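# Unstack the blue block from the red block

## Task

Take the blue block off the top of the red block and set it down on the table so that the two blocks end up separated, with both still on the table.

## Robot and tools

ROBOT. Two arms, left_arm and right_arm, face each other across a table. Scene frame: origin at the table centre, +z up, table surface at z = +0.020 m. left_arm's base sits at (-0.020, +0.458, +0.039) m with quat_wxyz (+0.707, 0, 0, -0.707); right_arm's at (-0.020, -0.458, +0.039) m with quat_wxyz (+0.707, 0, 0, +0.707). Each base frame has +z up. Arm names do not match left/right in the pictures. Hand positions, orientations and velocities in results are in that arm's own base frame; fixed cameras and the table use the scene frame. Reported hand poses may be off by a few cm, more when stretched out.

GRIPPER. Fingers point along the gripper's +x and close along its y. end_effector_position is the pinch point between the fingers, about 3 to 4 cm short of the tips. Only the final 1.5 cm of each inner finger face is flat.

A ROW. Every commanded configuration is one flat list of 14 numbers covering both arms, even if only one moves: left_arm's 7 numbers first, then right_arm's 7. Per arm the order is: wrist yaw, elbow, shoulder, wrist pitch, wrist roll, waist, gripper opening. The six joint values are absolute target angles in radians, read the same way as the Joint positions line. Shoulder, elbow and wrist roll have their sign flipped relative to the URDF, so in your numbers the usable ranges are: wrist yaw -1.571 to 1.571, elbow -2.356 to 0, shoulder -3.142 to 0, wrist pitch -1.571 to 1.571, wrist roll -3.142 to 3.142, waist -3.054 to 3.054. A target beyond a range end by over 0.028 rad (and outward of the current angle) gets the call refused; a slightly-over target is clipped to the true end and the result says "joint sent to its limit". The opening is an absolute setting from -1 to +1: +1 fully open, empty fingers touch near -0.78, lower values add nothing. Closing from fully open takes at least about 0.6 s. To leave a gripper unchanged, resend its current command (0 is itself a command).

TOOLS.
- execute_actions(actions, cameras): actions is a list of actions; each action is a list of up to 15 rows, one row per 1/30 s control step, so one action lasts 0.5 s and a short list repeats its final row. An empty list just reports state and images. cameras: list of names, ["all"], or [] (none); omitted means all for an empty list, otherwise none.
- move(target, speed, blend, opening_speed, blocking, cameras): target is one 14-number row or a list of up to 15 rows, all joints interpolated together (grippers trace curves; no collision avoidance). speed in rad/s for the joint with farthest to travel, 0.01 to 7, default 0.5; one value or one per target. blend in rad rounds corners between listed targets. opening_speed: per second on the -1..+1 scale, at least 0.2. blocking=false returns after about 0.5 s while motion continues; a new move replaces it. The result adds a "move:" line: done, off_target (resting over 0.03 rad from target), moving, held, fault, possibly limits=held. Done does not mean no contact.
- wait(seconds): 0 to 10, robot holds last command. stop(): brakes a running move.
- zoom_image(camera, region): region [x0, y0, x1, y1] pixels, at most 504x504, from that camera's latest image.
- read_manual(section): licence texts only. finished_scene(scene): ends scene 1, 2 or 3; irreversible; call it only once the blocks stay apart without the robot.
Cameras: cam_head_left, cam_head_right, cam_high, cam_low, cam_left_wrist, cam_right_wrist, each 672x504.

MOTION LIMITS. Per control step a joint target can lead its measured angle by at most 0.368 rad (waist, shoulder, elbow) or 0.763 rad (wrist joints), and targets that would put the gripper over 70 mm from where it is are scaled back, so far goals need several actions. "Joint targets" shows what joints are currently driven toward; resend those values to hold still. Friction and weight can leave joints short.

RESULT LINES. Joint positions / velocities: per arm in the row order, then finger-pad gap in m (0.080 fully open). grip_measured uses the opening scale. Joint torques and External joint torques use the same order; positive means toward larger numbers. "blocked" names an arm stopped by contact; "joint command not followed" means the clearance check altered targets; MOTOR HOT warns of heating.

GRASPING. Note grip_measured at first touch and command about 0.08 below it for a firm grip (less for lighter). Readings can be a few mm narrower than the part under full squeeze.

AVOID. Dropping the block, releasing it while it moves, slamming or hitting things hard, very hard pushes, letting anything leave the table. Contact torque reaching a joint limit (waist 17.8, shoulder 22, elbow 22, wrist pitch 5.8, wrist yaw 5.78, wrist roll 5.42 N m, held weight included) freezes that arm for 10 s. Never let the arms strike or pinch each other. Holding loads, stretching out or pushing at unreachable poses heats motors, which can stop an arm. Simulation time keeps running while you think; long pauses cost time.

Each tool is called after ">>>" as a command line: name --argument value for each argument, lists and objects as JSON in quotes; but a table of rows of numbers goes row by row, as --pt "numbers of a row", without its own name.

## Session

>>> execute_actions --actions '[]'

Scene clock: 0.00 s.
left_arm: end_effector_position=(+0.2973, -0.2831, +0.2970) grip_measured=+0.989 end_effector_quat_wxyz=(+0.955, +0.053, +0.289, -0.025) | right_arm: end_effector_position=(+0.3371, -0.1170, +0.2446) grip_measured=+1.000 end_effector_quat_wxyz=(+0.875, +0.298, +0.379, +0.039)
Joint names: [wrist yaw, elbow, shoulder, wrist pitch, wrist roll, waist]
Joint positions: left_arm=[-0.774 -1.685 -1.658 -0.916 0.607 -1.02 0.08] | right_arm=[-0.705 -1.359 -1.473 -0.885 -0.012 -0.611 0.08]
Joint velocities: within noise
Joint torques (N m): no reading
External joint torques (N m): no reading
Heat: left arm: hottest wrist yaw 36 °C (+0.0 °C/min); right arm: hottest wrist pitch 38 °C (+0.0 °C/min).
Joint targets: left_arm=[-0.775 -1.685 -1.658 -0.916 0.606 -1.020] | right_arm=[-0.706 -1.364 -1.470 -0.884 -0.012 -0.611]
Tool commands: left_gripper/opening=+0.988879 right_gripper/opening=+1.0
camera_calibration:
cam_left_wrist: T_world_to_cam=[[-0.102094, -0.988897, -0.107977, -0.207187], [-0.816076, 0.14533, -0.559374, 0.477011], [0.568855, 0.031009, -0.821853, 0.162821], [0, 0, 0, 1]] pos_world=[0.275503, -0.27926, 0.378271]
cam_right_wrist: T_world_to_cam=[[-0.152912, -0.830376, -0.535811, 0.0946623], [-0.905554, 0.33484, -0.260488, 0.428833], [0.395714, 0.445374, -0.803152, 0.187757], [0, 0, 0, 1]] pos_world=[0.328508, -0.148607, 0.313224]

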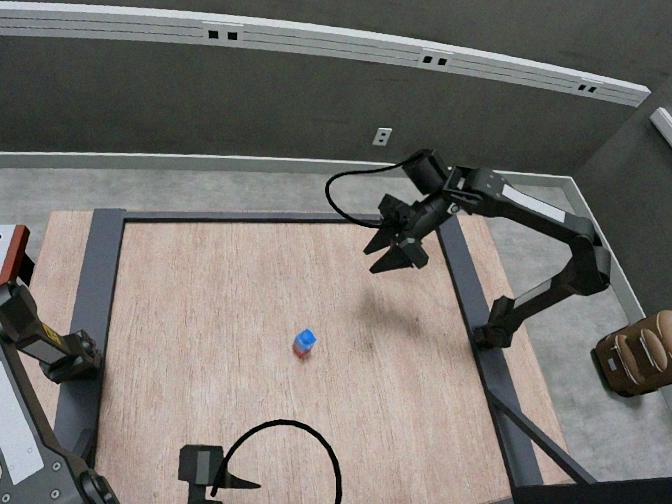

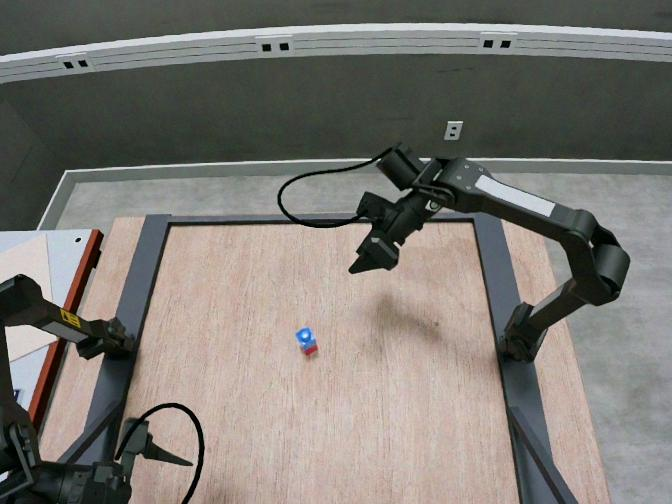

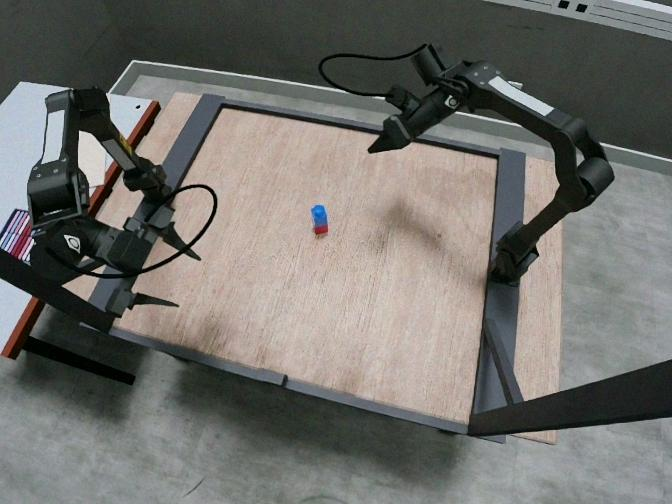

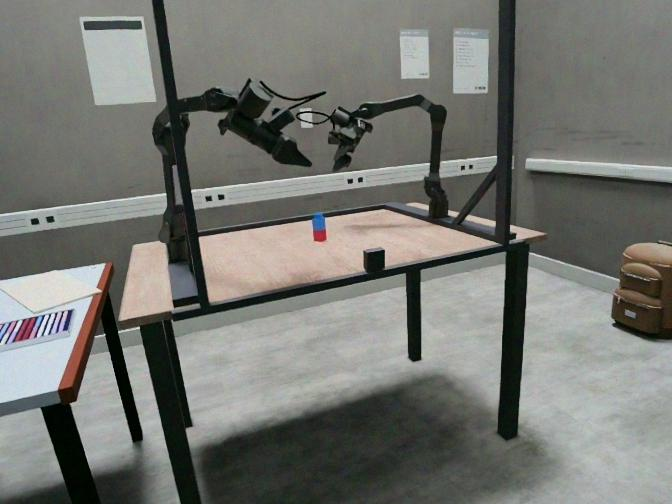

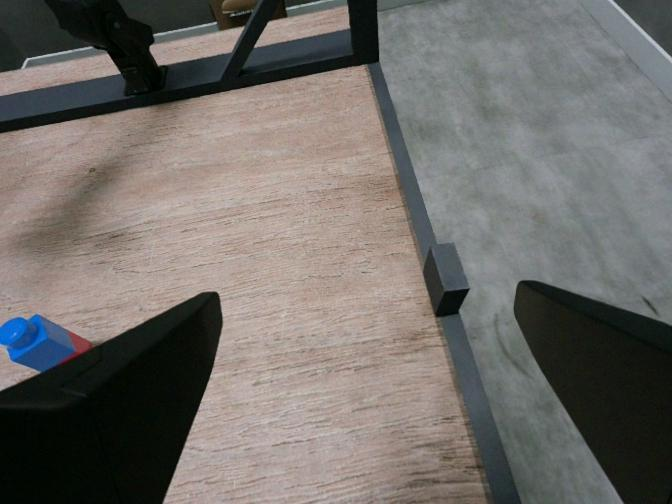

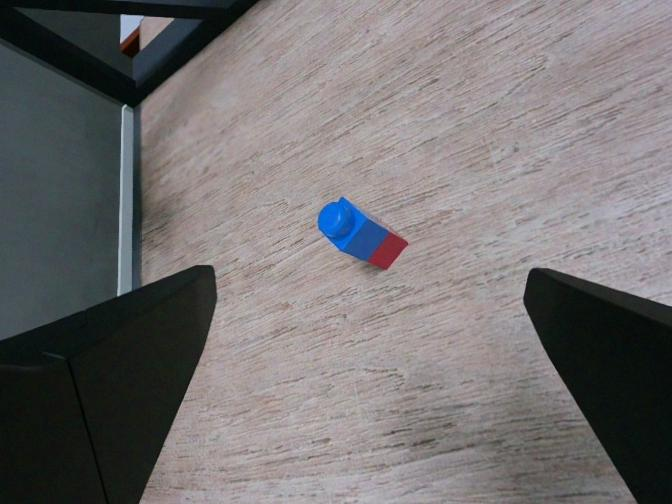

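>>> zoom_image --camera "cam_right_wrist" --region '[290, 170, 440, 290]'

>>> zoom_image --camera "cam_head_left" --region '[260, 300, 360, 380]'

>>> zoom_image --camera "cam_low" --region '[280, 190, 360, 260]'

>>> zoom_image --camera "cam_high" --region '[280, 190, 360, 250]'

>>> zoom_image --camera "cam_head_right" --region '[260, 300, 360, 380]'

Scaled by 3.360.

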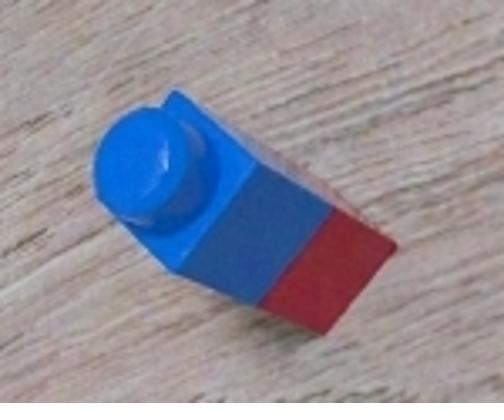

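Scaled by 5.040.

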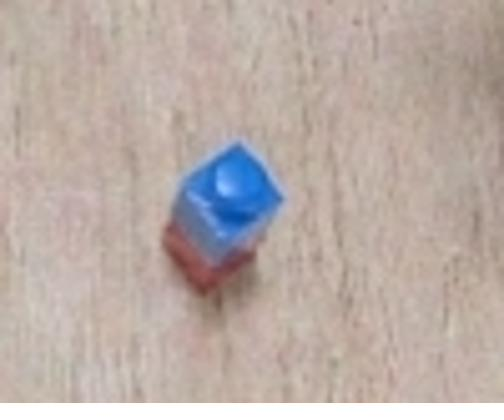

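Scaled by 6.300.

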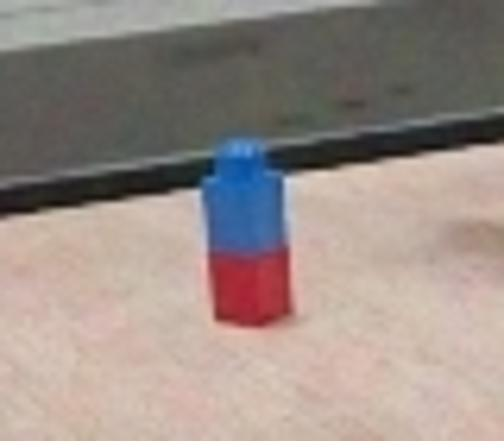

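Scaled by 6.300.

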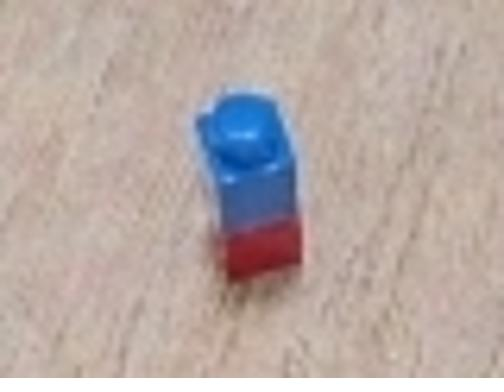

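Scaled by 5.040.

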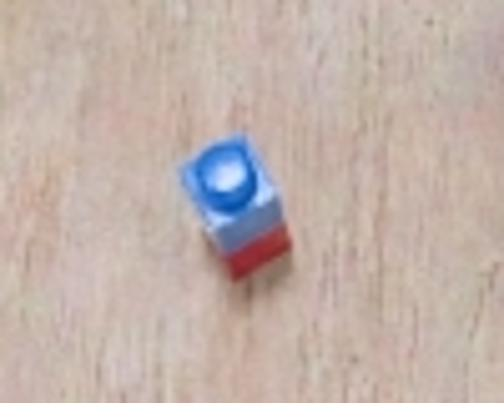

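>>> move --target '[-0.896,-0.610,-1.613,0.261,0.622,-0.457,1,-0.850,-0.841,-1.846,0.145,0.718,-0.470,1]' --speed 0.8 --cameras '["all"]'

>>> zoom_image --camera "cam_head_right" --region '[200, 240, 420, 420]'

Scene clock: 23.57 s.
left_arm: end_effector_position=(+0.3527, -0.0442, +0.0821) grip_measured=+0.989 end_effector_quat_wxyz=(+0.936, -0.059, +0.211, +0.276) | right_arm: end_effector_position=(+0.3930, -0.0746, +0.0578) grip_measured=+1.000 end_effector_quat_wxyz=(+0.926, -0.074, +0.249, +0.272)
Joint names: [wrist yaw, elbow, shoulder, wrist pitch, wrist roll, waist]
Joint positions: left_arm=[-0.889 -0.62 -1.625 0.259 0.617 -0.459 0.08] | right_arm=[-0.844 -0.845 -1.842 0.141 0.714 -0.473 0.08]
Joint torques (N m): left_arm=[-0.71 -4.18 6.63 1.76 0.19 0.4] | right_arm=[-0.57 -4.44 6.83 1.76 0.15 0.26]
External joint torques (N m): left_arm=[-0.35 1.12 0.92 0.47 0.19 0.36] | right_arm=[-0.21 0.43 0.02 0.63 0.15 0.24]
Heat: left arm: hottest shoulder 36 °C (+10.2 °C/min); right arm: hottest wrist pitch 39 °C (+2.5 °C/min).
Joint targets: left_arm=[-0.896 -0.610 -1.613 0.261 0.622 -0.457] | right_arm=[-0.850 -0.841 -1.846 0.145 0.718 -0.470]
move: done
camera_calibration:
cam_left_wrist: T_world_to_cam=[[0.524085, -0.851148, -0.0296893, -0.209633], [-0.634673, -0.367072, -0.680036, 0.290622], [0.567913, 0.37524, -0.732578, -0.0445337], [0, 0, 0, 1]] pos_world=[0.319607, -0.055039, 0.158785]
cam_right_wrist: T_world_to_cam=[[0.541355, -0.840527, 0.0211988, -0.267561], [-0.657666, -0.43902, -0.612157, 0.281831], [0.523841, 0.317453, -0.790452, -0.0638854], [0, 0, 0, 1]] pos_world=[0.363662, -0.0808819, 0.127698]

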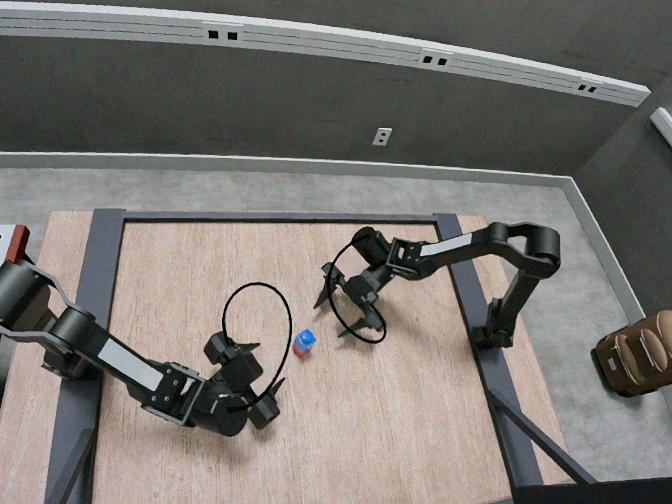

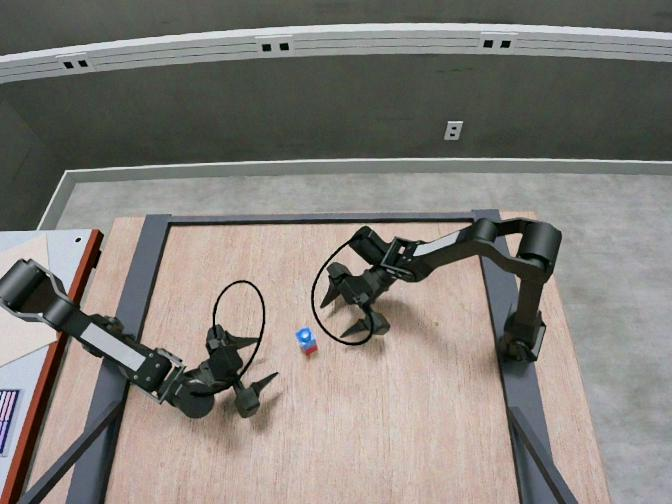

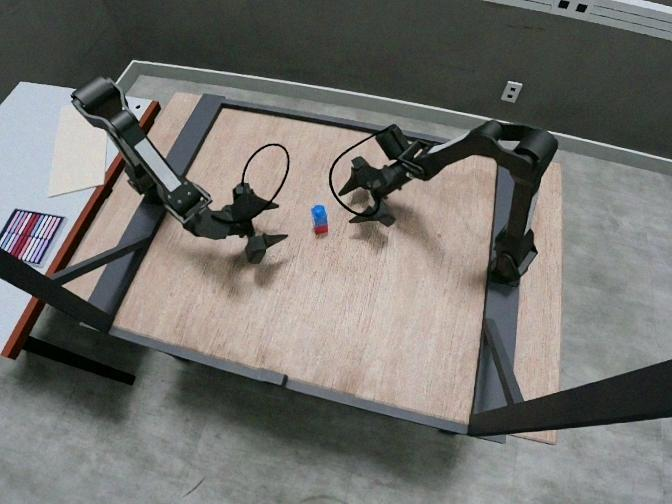

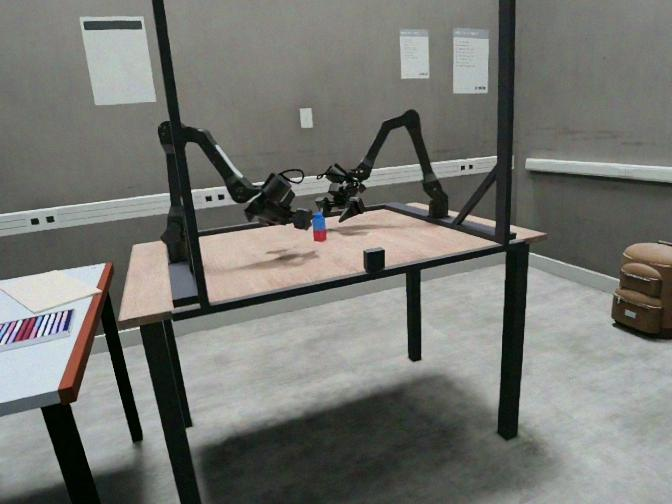

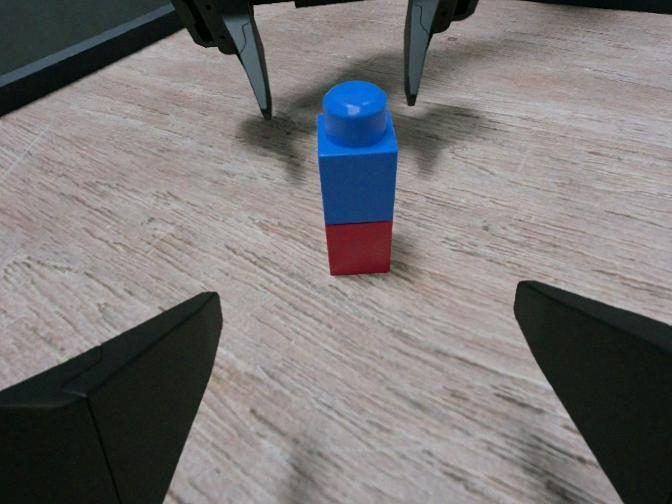

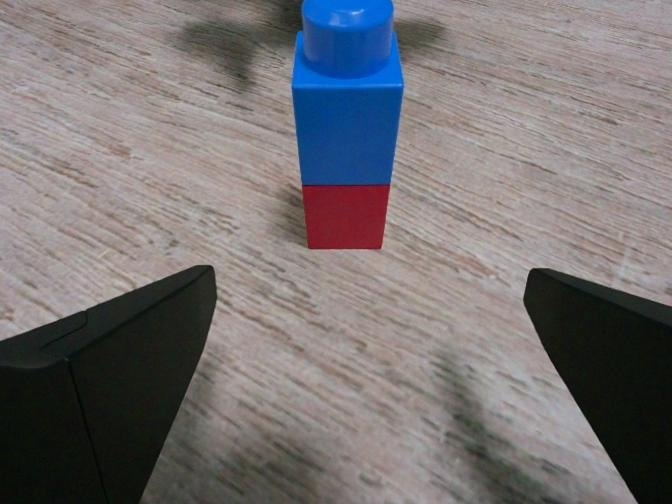

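Scaled by 2.291.

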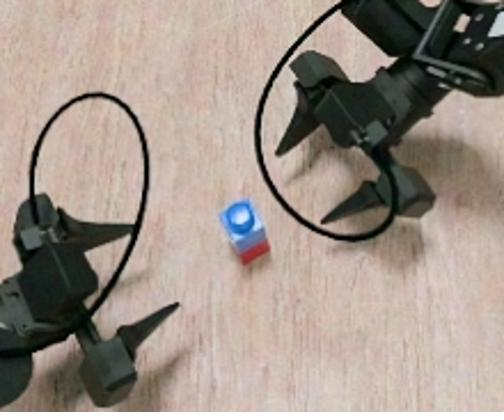

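>>> move --target '[-0.684,-0.828,-1.954,0.550,0.390,-0.191,1,-0.716,-0.976,-2.106,0.405,0.527,-0.280,1]' --speed 0.4 --cameras '["cam_low","cam_left_wrist","cam_right_wrist","cam_head_right"]'

>>> zoom_image --camera "cam_low" --region '[250, 150, 390, 260]'

Scene clock: 28.57 s.
left_arm: end_effector_position=(+0.4406, +0.0117, +0.0561) grip_measured=+0.989 end_effector_quat_wxyz=(+0.935, -0.066, +0.204, +0.281) | right_arm: end_effector_position=(+0.4561, -0.0291, +0.0147) grip_measured=+1.000 end_effector_quat_wxyz=(+0.925, -0.075, +0.249, +0.277)
Joint names: [wrist yaw, elbow, shoulder, wrist pitch, wrist roll, waist]
Joint positions: left_arm=[-0.688 -0.818 -1.938 0.548 0.397 -0.192 0.08] | right_arm=[-0.719 -0.966 -2.098 0.402 0.533 -0.282 0.08]
Joint torques (N m): left_arm=[-0.13 -6.16 5.49 1.98 -0.21 0.11] | right_arm=[-0.2 -5.67 7.79 1.85 -0.17 0.16]
External joint torques (N m): left_arm=[0.1 -1.15 -2.29 0.51 -0.21 0.07] | right_arm=[0.08 -1.15 -0.37 0.57 -0.17 0.21]
Heat: left arm: hottest shoulder 36 °C (+8.4 °C/min); right arm: hottest wrist pitch 39 °C (+2.1 °C/min).
Joint targets: left_arm=[-0.684 -0.828 -1.954 0.550 0.390 -0.191] | right_arm=[-0.716 -0.976 -2.106 0.405 0.527 -0.280]
move: done
camera_calibration:
cam_left_wrist: T_world_to_cam=[[0.536773, -0.843564, -0.0166039, -0.215304], [-0.617897, -0.379625, -0.688541, 0.342473], [0.574525, 0.379849, -0.725007, -0.137869], [0, 0, 0, 1]] pos_world=[0.406391, 0.000757723, 0.132276]
cam_right_wrist: T_world_to_cam=[[0.550508, -0.834593, 0.0198923, -0.266627], [-0.653376, -0.445562, -0.612025, 0.314759], [0.519655, 0.323927, -0.790588, -0.143244], [0, 0, 0, 1]] pos_world=[0.426874, -0.0358791, 0.0846971]
Images, in order (width x height): cam_head_right 672x504, cam_low 672x504, cam_left_wrist 672x504, cam_right_wrist 672x504.

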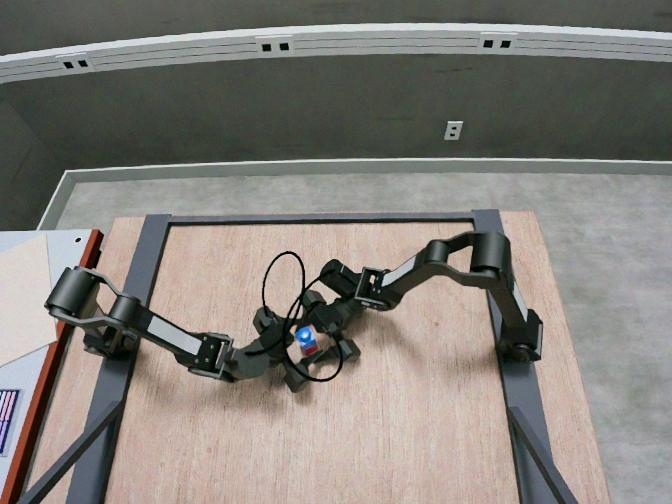

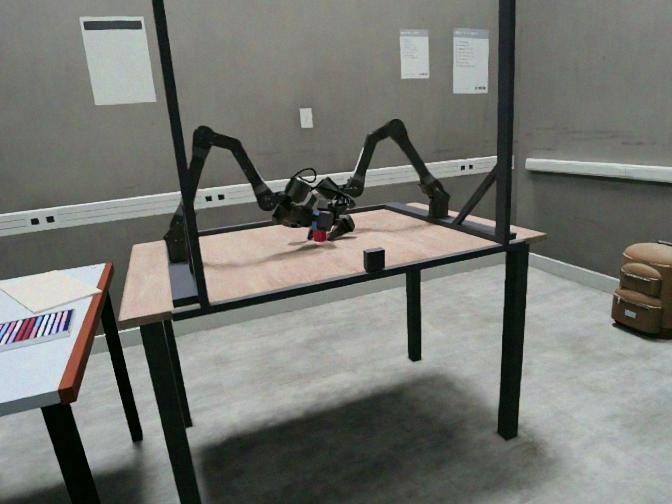

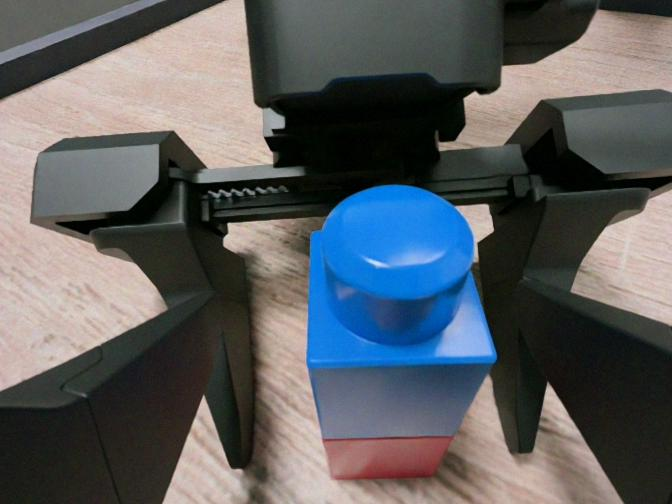

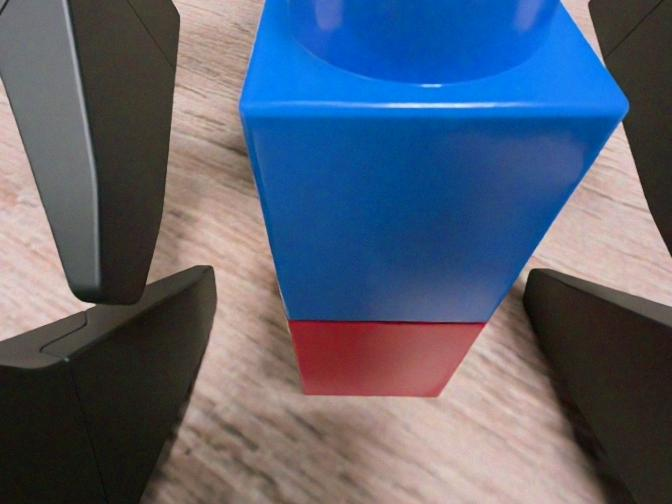

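Scaled by 3.600.

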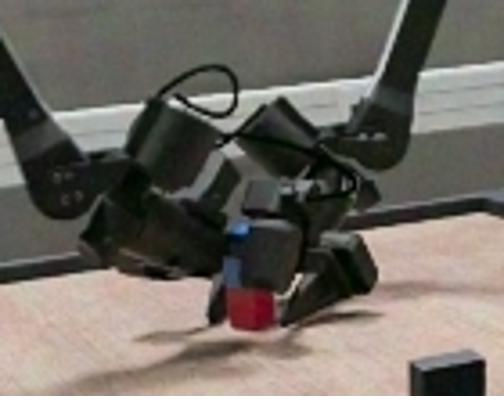

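>>> move --target '[-0.684,-0.828,-1.954,0.550,0.390,-0.191,1,-0.716,-0.976,-2.106,0.405,0.527,-0.280,-0.13]' --opening_speed 0.7 --cameras '["cam_left_wrist","cam_right_wrist"]'

Scene clock: 31.80 s.
left_arm: end_effector_position=(+0.4406, +0.0117, +0.0560) grip_measured=+0.989 end_effector_quat_wxyz=(+0.935, -0.065, +0.204, +0.281) | right_arm: end_effector_position=(+0.4563, -0.0294, +0.0142) grip_measured=-0.093 end_effector_quat_wxyz=(+0.925, -0.075, +0.250, +0.277)
Joint names: [wrist yaw, elbow, shoulder, wrist pitch, wrist roll, waist]
Joint positions: left_arm=[-0.688 -0.818 -1.938 0.548 0.396 -0.192 0.08] | right_arm=[-0.717 -0.967 -2.099 0.402 0.532 -0.282 0.031]
Joint torques (N m): left_arm=[-0.14 -6.17 5.61 1.96 -0.21 0.03] | right_arm=[-0.26 -5.51 7.91 1.83 -0.15 0.23]
External joint torques (N m): left_arm=[0.1 -1.13 -2.21 0.48 -0.21 0.06] | right_arm=[0.02 -0.96 -0.31 0.54 -0.15 0.28]
Heat: left arm: hottest shoulder 36 °C (+7.5 °C/min); right arm: hottest wrist pitch 39 °C (+1.9 °C/min).
Joint targets: left_arm=[-0.684 -0.828 -1.954 0.550 0.390 -0.191] | right_arm=[-0.716 -0.976 -2.106 0.405 0.527 -0.280]
move: done
camera_calibration:
cam_left_wrist: T_world_to_cam=[[0.536585, -0.843672, -0.0171392, -0.215159], [-0.618339, -0.379288, -0.688329, 0.342556], [0.574224, 0.379945, -0.725196, -0.137794], [0, 0, 0, 1]] pos_world=[0.406392, 0.000757529, 0.132176]
cam_right_wrist: T_world_to_cam=[[0.549198, -0.83545, 0.0201249, -0.266301], [-0.654644, -0.445061, -0.611034, 0.315013], [0.519445, 0.322404, -0.791349, -0.143609], [0, 0, 0, 1]] pos_world=[0.42707, -0.0359811, 0.0841981]
Images, in order (width x height): cam_left_wrist 672x504, cam_right_wrist 672x504.

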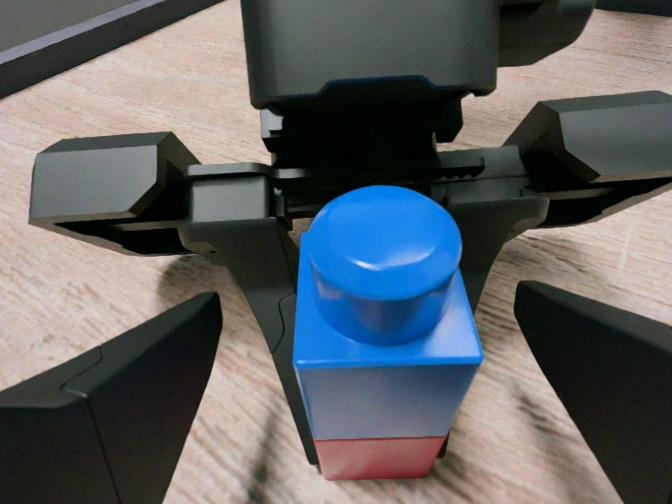

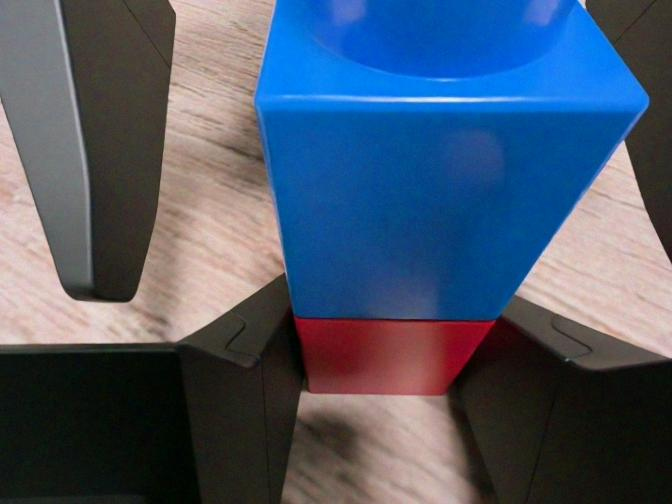

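>>> move --target '[-0.684,-0.828,-1.954,0.550,0.390,-0.191,-0.2,-0.716,-0.976,-2.106,0.405,0.527,-0.280,-0.2]' --opening_speed 0.7 --cameras '["cam_left_wrist","cam_right_wrist"]'

Scene clock: 34.50 s.
left_arm: end_effector_position=(+0.4407, +0.0116, +0.0560) grip_measured=-0.124 end_effector_quat_wxyz=(+0.936, -0.066, +0.204, +0.281) | right_arm: end_effector_position=(+0.4564, -0.0295, +0.0142) grip_measured=-0.093 end_effector_quat_wxyz=(+0.925, -0.075, +0.250, +0.276)
Joint names: [wrist yaw, elbow, shoulder, wrist pitch, wrist roll, waist]
Joint positions: left_arm=[-0.687 -0.818 -1.938 0.548 0.396 -0.192 0.029] | right_arm=[-0.716 -0.967 -2.099 0.402 0.532 -0.282 0.031]
Joint torques (N m): left_arm=[-0.19 -6.14 5.64 1.94 -0.21 0.14] | right_arm=[-0.27 -5.51 7.9 1.85 -0.16 0.15]
External joint torques (N m): left_arm=[0.05 -1.06 -2.24 0.44 -0.21 0.08] | right_arm=[0.02 -1 -0.27 0.58 -0.16 0.11]
Heat: left arm: hottest shoulder 36 °C (+7.0 °C/min); right arm: hottest wrist pitch 40 °C (+3.5 °C/min).
Joint targets: left_arm=[-0.684 -0.828 -1.954 0.550 0.390 -0.191] | right_arm=[-0.716 -0.976 -2.106 0.405 0.527 -0.280]
move: done
camera_calibration:
cam_left_wrist: T_world_to_cam=[[0.535776, -0.844198, -0.0165176, -0.215049], [-0.618563, -0.37911, -0.688226, 0.342657], [0.574738, 0.378952, -0.725308, -0.138007], [0, 0, 0, 1]] pos_world=[0.406491, 0.000658768, 0.132176]
cam_right_wrist: T_world_to_cam=[[0.54875, -0.835749, 0.0199273, -0.266241], [-0.655021, -0.444651, -0.610928, 0.3152], [0.519444, 0.322194, -0.791435, -0.143628], [0, 0, 0, 1]] pos_world=[0.427169, -0.0360809, 0.084198]
Images, in order (width x height): cam_left_wrist 672x504, cam_right_wrist 672x504.

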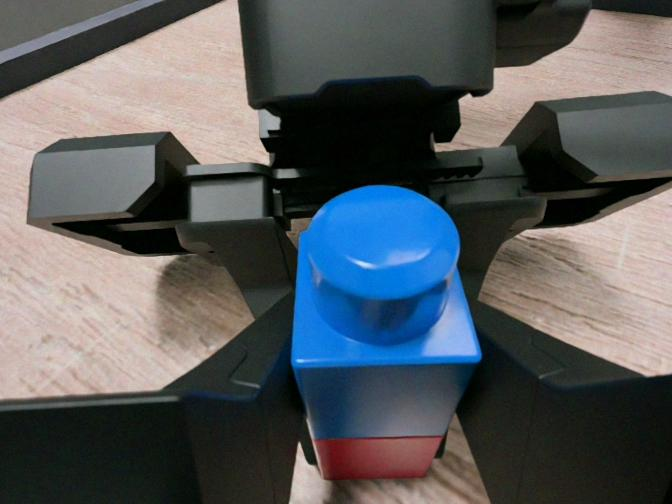

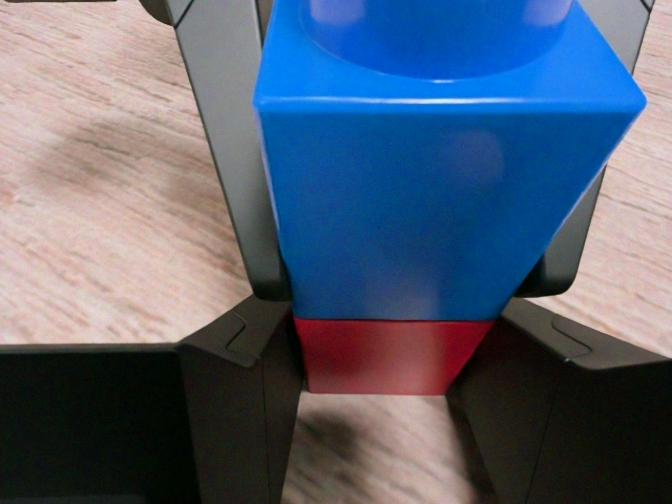

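>>> move --pt "-0.684 -0.860 -1.860 0.423 0.390 -0.191 -0.22 -0.716 -0.976 -2.106 0.405 0.527 -0.280 -0.22" --pt "-0.684 -0.908 -1.779 0.295 0.390 -0.191 -0.22 -0.716 -0.976 -2.106 0.405 0.527 -0.280 -0.22" --speed 0.2 --blend 0.03 --cameras '["cam_left_wrist","cam_right_wrist","cam_low"]'

Scene clock: 37.70 s.
left_arm: end_effector_position=(+0.4406, +0.0107, +0.1019) grip_measured=-0.124 end_effector_quat_wxyz=(+0.933, -0.060, +0.218, +0.279) | right_arm: end_effector_position=(+0.4599, -0.0300, +0.0168) grip_measured=-0.093 end_effector_quat_wxyz=(+0.926, -0.078, +0.245, +0.276)
Joint names: [wrist yaw, elbow, shoulder, wrist pitch, wrist roll, waist]
Joint positions: left_arm=[-0.679 -0.897 -1.795 0.296 0.396 -0.192 0.029] | right_arm=[-0.716 -0.979 -2.102 0.405 0.532 -0.281 0.031]
Joint torques (N m): left_arm=[-0.46 -7.04 8.97 1.71 -0.21 -0.07] | right_arm=[-0.28 -4.19 8.37 1.67 -0.14 -0.05]
External joint torques (N m): left_arm=[-0.22 -1.15 1.33 0.22 -0.21 -0.11] | right_arm=[0 0.4 0.12 0.37 -0.13 -0.05]
Heat: left arm: hottest shoulder 37 °C (+8.0 °C/min); right arm: hottest wrist pitch 40 °C (+3.2 °C/min).
Joint targets: left_arm=[-0.684 -0.908 -1.779 0.295 0.390 -0.191] | right_arm=[-0.716 -0.976 -2.106 0.405 0.527 -0.280]
move: done; blend cut to 0 rad at target 1
camera_calibration:
cam_left_wrist: T_world_to_cam=[[0.529196, -0.847792, -0.0346547, -0.210288], [-0.642387, -0.37363, -0.669133, 0.382375], [0.554338, 0.376364, -0.742334, -0.0934593], [0, 0, 0, 1]] pos_world=[0.408724, -0.000239062, 0.179194]
cam_right_wrist: T_world_to_cam=[[0.549333, -0.835125, 0.0282908, -0.269044], [-0.647937, -0.447094, -0.616673, 0.315684], [0.527647, 0.320428, -0.786711, -0.147173], [0, 0, 0, 1]] pos_world=[0.429993, -0.0363869, 0.0865026]
Images, in order (width x height): cam_low 672x504, cam_left_wrist 672x504, cam_right_wrist 672x504.

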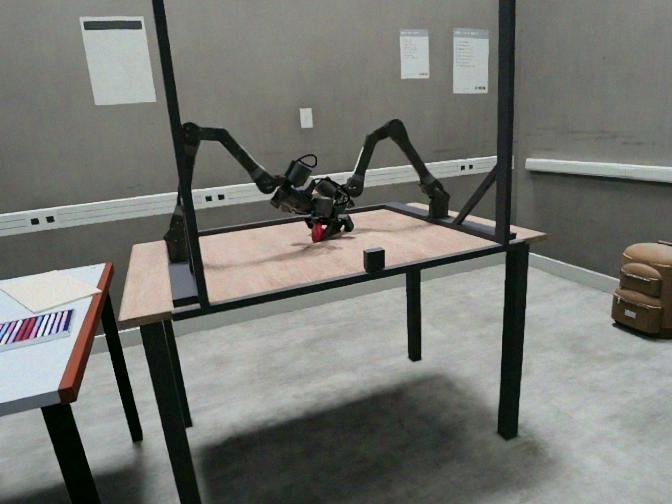

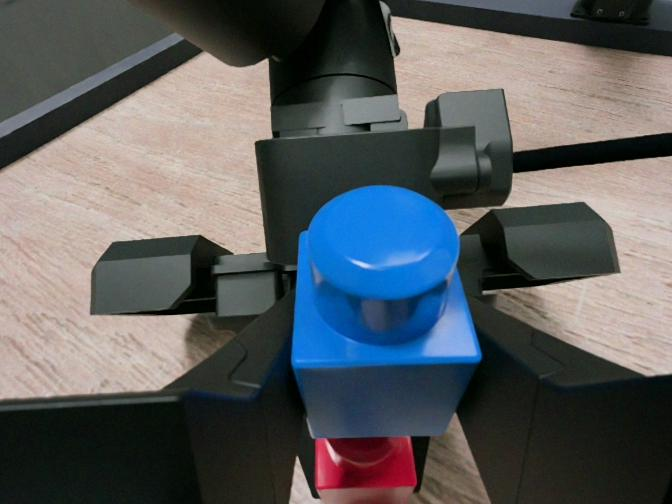

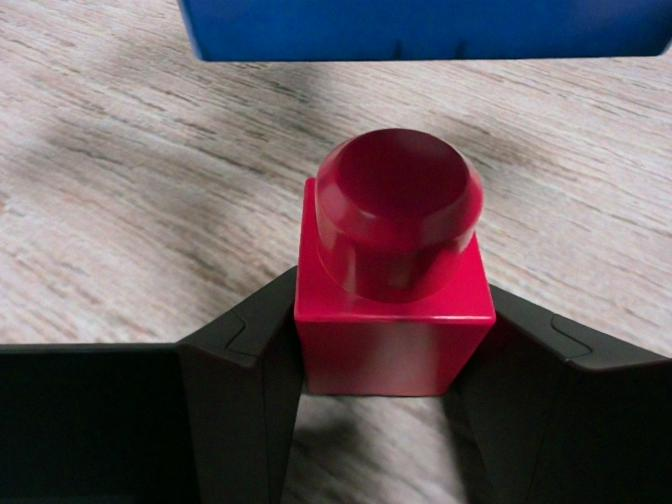

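>>> move --pt "-0.983 -0.621 -1.559 0.071 0.776 -0.583 -0.22 -0.716 -0.955 -2.106 0.405 0.527 -0.280 -0.22" --pt "-0.983 -0.522 -1.864 0.475 0.776 -0.583 -0.22 -0.716 -0.955 -2.106 0.405 0.527 -0.280 -0.22" --speed '[0.5,0.35]' --cameras '["cam_left_wrist","cam_right_wrist","cam_low","cam_head_right"]'

>>> zoom_image --camera "cam_low" --region '[240, 170, 380, 270]'

Scene clock: 42.73 s.
left_arm: end_effector_position=(+0.3294, -0.0667, +0.0204) grip_measured=-0.124 end_effector_quat_wxyz=(+0.937, -0.068, +0.205, +0.276) | right_arm: end_effector_position=(+0.4563, -0.0289, +0.0133) grip_measured=-0.093 end_effector_quat_wxyz=(+0.925, -0.075, +0.249, +0.277)
Joint names: [wrist yaw, elbow, shoulder, wrist pitch, wrist roll, waist]
Joint positions: left_arm=[-0.975 -0.53 -1.851 0.473 0.771 -0.579 0.029] | right_arm=[-0.716 -0.966 -2.102 0.406 0.532 -0.281 0.031]
Joint torques (N m): left_arm=[-0.76 -3.17 3.93 1.66 0.19 -0.17] | right_arm=[-0.28 -3.17 8.14 1.52 -0.14 0.11]
External joint torques (N m): left_arm=[-0.34 0.68 -2.06 0.48 0.19 -0.17] | right_arm=[0.01 1.25 0.05 0.27 -0.14 0.11]
Heat: left arm: hottest shoulder 37 °C (+7.0 °C/min); right arm: hottest wrist pitch 40 °C (+2.8 °C/min).
Joint targets: left_arm=[-0.983 -0.522 -1.864 0.475 0.776 -0.583] | right_arm=[-0.716 -0.955 -2.106 0.405 0.527 -0.280]
move: done
camera_calibration:
cam_left_wrist: T_world_to_cam=[[0.529427, -0.848298, -0.00987357, -0.220394], [-0.620691, -0.37939, -0.686153, 0.220284], [0.578316, 0.369396, -0.72739, -0.0718953], [0, 0, 0, 1]] pos_world=[0.294989, -0.0768289, 0.0966763]
cam_right_wrist: T_world_to_cam=[[0.549607, -0.835186, 0.0199379, -0.266098], [-0.65444, -0.445253, -0.611112, 0.314554], [0.519269, 0.322823, -0.791293, -0.144365], [0, 0, 0, 1]] pos_world=[0.42707, -0.0355806, 0.0832979]
Images, in order (width x height): cam_head_right 672x504, cam_low 672x504, cam_left_wrist 672x504, cam_right_wrist 672x504.

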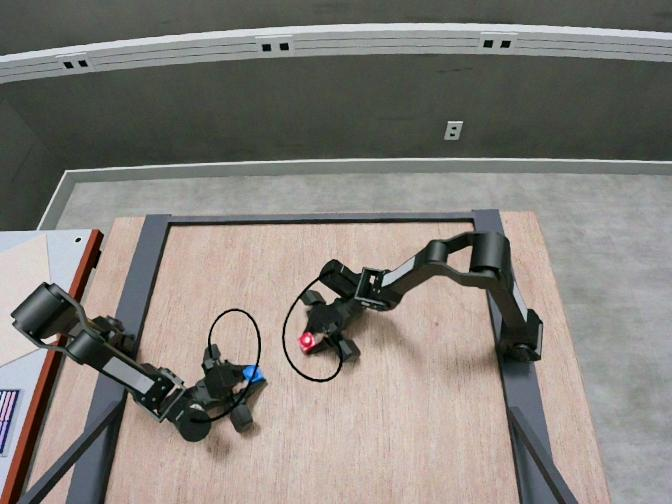

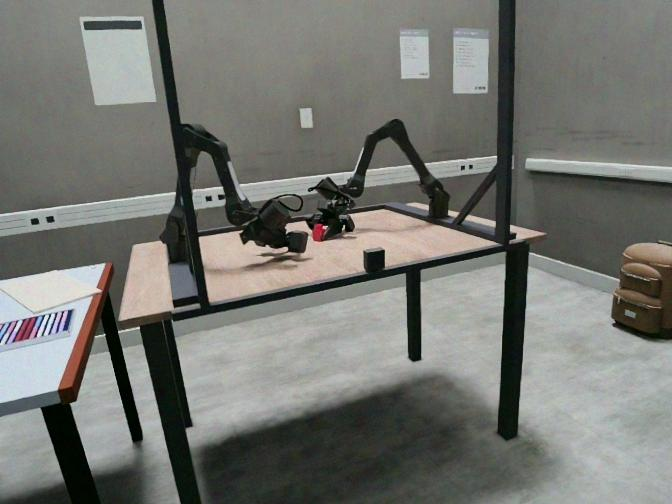

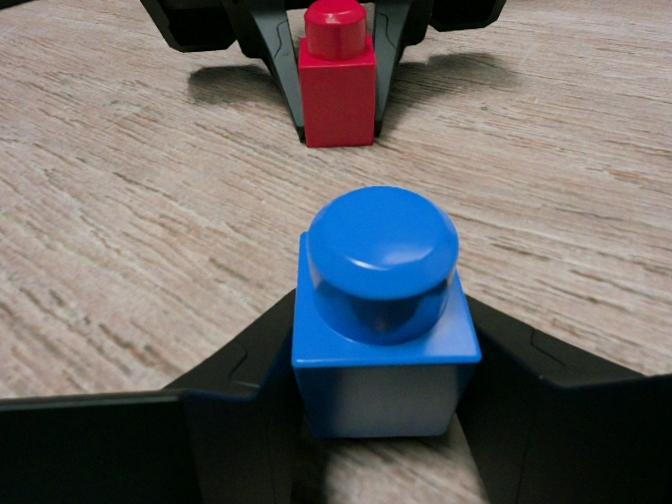

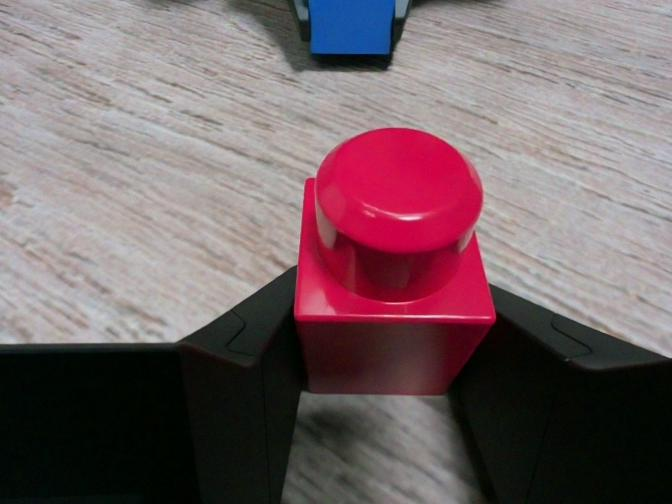

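Scaled by 3.600.

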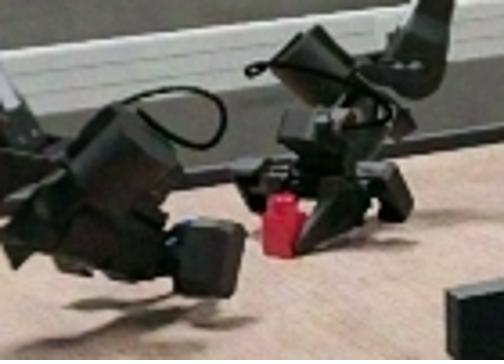

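>>> move --target '[-0.983,-0.522,-1.877,0.488,0.776,-0.583,-0.22,-0.716,-0.955,-2.106,0.405,0.527,-0.280,-0.22]' --speed 0.1 --cameras '["cam_left_wrist","cam_right_wrist","cam_low"]'

>>> zoom_image --camera "cam_right_wrist" --region '[240, 0, 460, 120]'

Scene clock: 46.97 s.
left_arm: end_effector_position=(+0.3297, -0.0669, +0.0180) grip_measured=-0.124 end_effector_quat_wxyz=(+0.937, -0.068, +0.205, +0.276) | right_arm: end_effector_position=(+0.4563, -0.0289, +0.0133) grip_measured=-0.093 end_effector_quat_wxyz=(+0.925, -0.075, +0.249, +0.277)
Joint names: [wrist yaw, elbow, shoulder, wrist pitch, wrist roll, waist]
Joint positions: left_arm=[-0.975 -0.53 -1.864 0.486 0.771 -0.579 0.029] | right_arm=[-0.716 -0.966 -2.102 0.406 0.532 -0.281 0.031]
Joint torques (N m): left_arm=[-0.79 -3.13 3.96 1.55 0.19 -0.21] | right_arm=[-0.27 -3.15 8.17 1.51 -0.14 0.04]
External joint torques (N m): left_arm=[-0.37 0.6 -2.05 0.39 0.2 -0.23] | right_arm=[0.01 1.32 0.03 0.24 -0.13 0.09]
Heat: left arm: hottest shoulder 37 °C (+6.4 °C/min); right arm: hottest wrist pitch 41 °C (+3.8 °C/min).
Joint targets: left_arm=[-0.983 -0.522 -1.877 0.488 0.776 -0.583] | right_arm=[-0.716 -0.955 -2.106 0.405 0.527 -0.280]
move: done
camera_calibration:
cam_left_wrist: T_world_to_cam=[[0.529461, -0.848281, -0.00950723, -0.220842], [-0.620419, -0.379547, -0.686312, 0.218732], [0.578577, 0.369274, -0.727245, -0.0738984], [0, 0, 0, 1]] pos_world=[0.295389, -0.0770287, 0.0942761]
cam_right_wrist: T_world_to_cam=[[0.549607, -0.835186, 0.0199379, -0.266098], [-0.65444, -0.445253, -0.611112, 0.314554], [0.519269, 0.322823, -0.791293, -0.144365], [0, 0, 0, 1]] pos_world=[0.42707, -0.0355806, 0.0832979]
Images, in order (width x height): cam_low 672x504, cam_left_wrist 672x504, cam_right_wrist 672x504.

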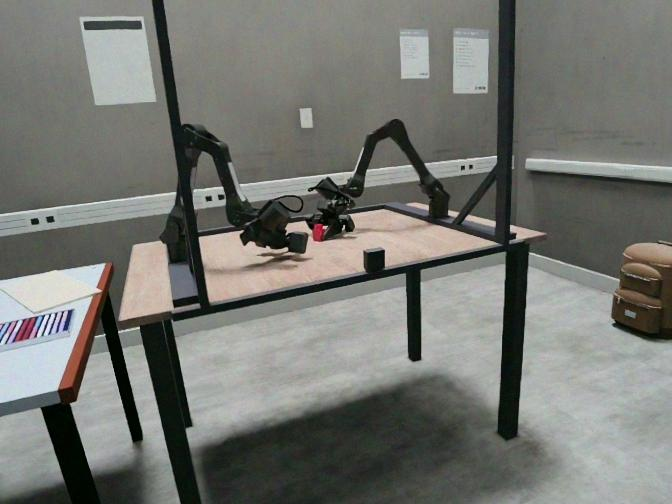

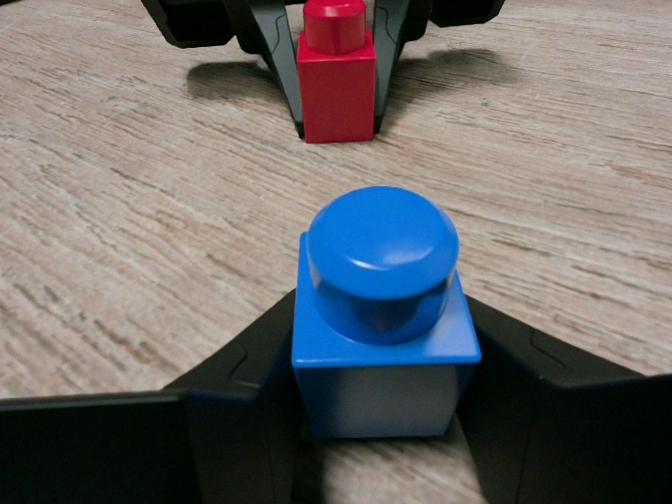

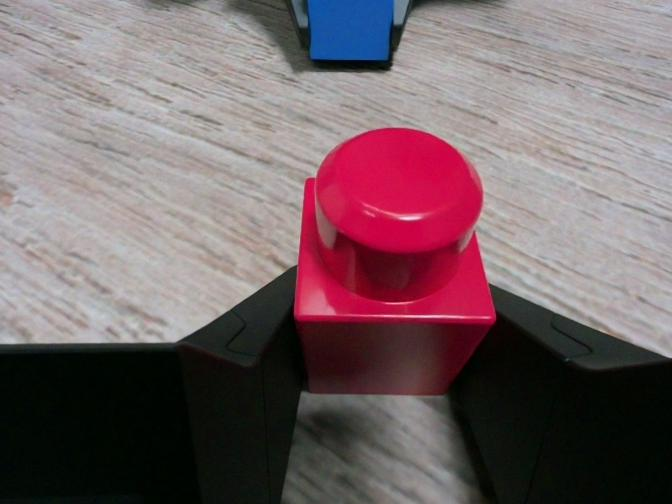

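Scaled by 2.291.

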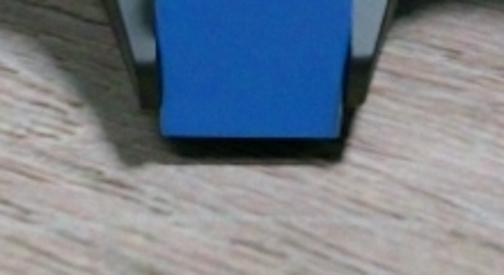

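>>> move --target '[-0.983,-0.522,-1.892,0.503,0.776,-0.583,-0.22,-0.716,-0.955,-2.106,0.405,0.527,-0.280,-0.22]' --speed 0.1 --cameras '["cam_left_wrist","cam_right_wrist"]'

>>> zoom_image --camera "cam_right_wrist" --region '[240, 0, 460, 120]'

Scene clock: 48.97 s.
left_arm: end_effector_position=(+0.3301, -0.0671, +0.0151) grip_measured=-0.124 end_effector_quat_wxyz=(+0.937, -0.068, +0.205, +0.276) | right_arm: end_effector_position=(+0.4563, -0.0289, +0.0133) grip_measured=-0.093 end_effector_quat_wxyz=(+0.925, -0.075, +0.249, +0.277)
Joint names: [wrist yaw, elbow, shoulder, wrist pitch, wrist roll, waist]
Joint positions: left_arm=[-0.975 -0.53 -1.879 0.501 0.771 -0.579 0.029] | right_arm=[-0.716 -0.966 -2.102 0.406 0.532 -0.281 0.031]
Joint torques (N m): left_arm=[-0.76 -2.89 4.04 1.62 0.21 -0.16] | right_arm=[-0.27 -3.23 8.27 1.52 -0.13 0.01]
External joint torques (N m): left_arm=[-0.34 0.81 -2.01 0.44 0.21 -0.16] | right_arm=[0.01 1.22 0.18 0.26 -0.13 -0.08]
Heat: left arm: hottest shoulder 37 °C (+6.1 °C/min); right arm: hottest wrist pitch 41 °C (+3.7 °C/min).
Joint targets: left_arm=[-0.983 -0.522 -1.892 0.503 0.776 -0.583] | right_arm=[-0.716 -0.955 -2.106 0.405 0.527 -0.280]
move: done
camera_calibration:
cam_left_wrist: T_world_to_cam=[[0.529461, -0.848281, -0.00950723, -0.221199], [-0.620419, -0.379547, -0.686312, 0.216783], [0.578577, 0.369274, -0.727245, -0.0761799], [0, 0, 0, 1]] pos_world=[0.295689, -0.0772287, 0.0912761]
cam_right_wrist: T_world_to_cam=[[0.549607, -0.835186, 0.0199379, -0.266098], [-0.65444, -0.445253, -0.611112, 0.314554], [0.519269, 0.322823, -0.791293, -0.144365], [0, 0, 0, 1]] pos_world=[0.42707, -0.0355806, 0.0832979]
Images, in order (width x height): cam_left_wrist 672x504, cam_right_wrist 672x504.

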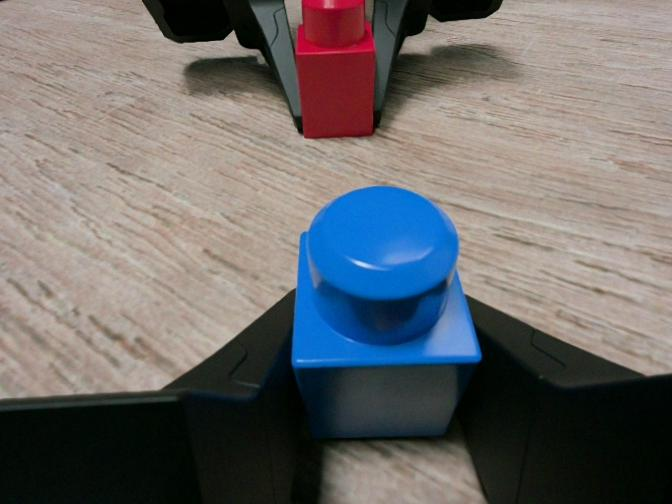

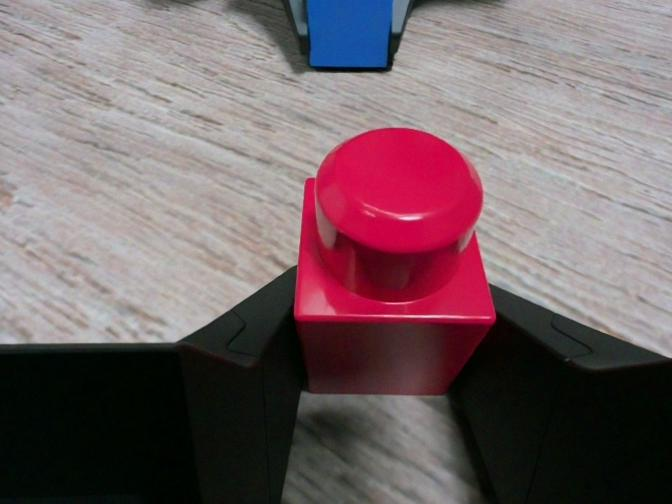

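Scaled by 2.291.

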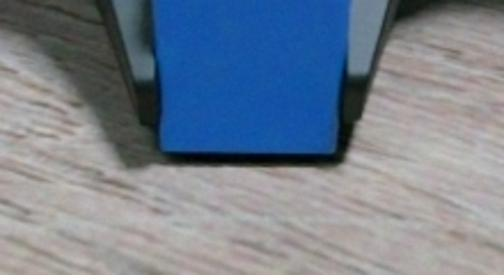

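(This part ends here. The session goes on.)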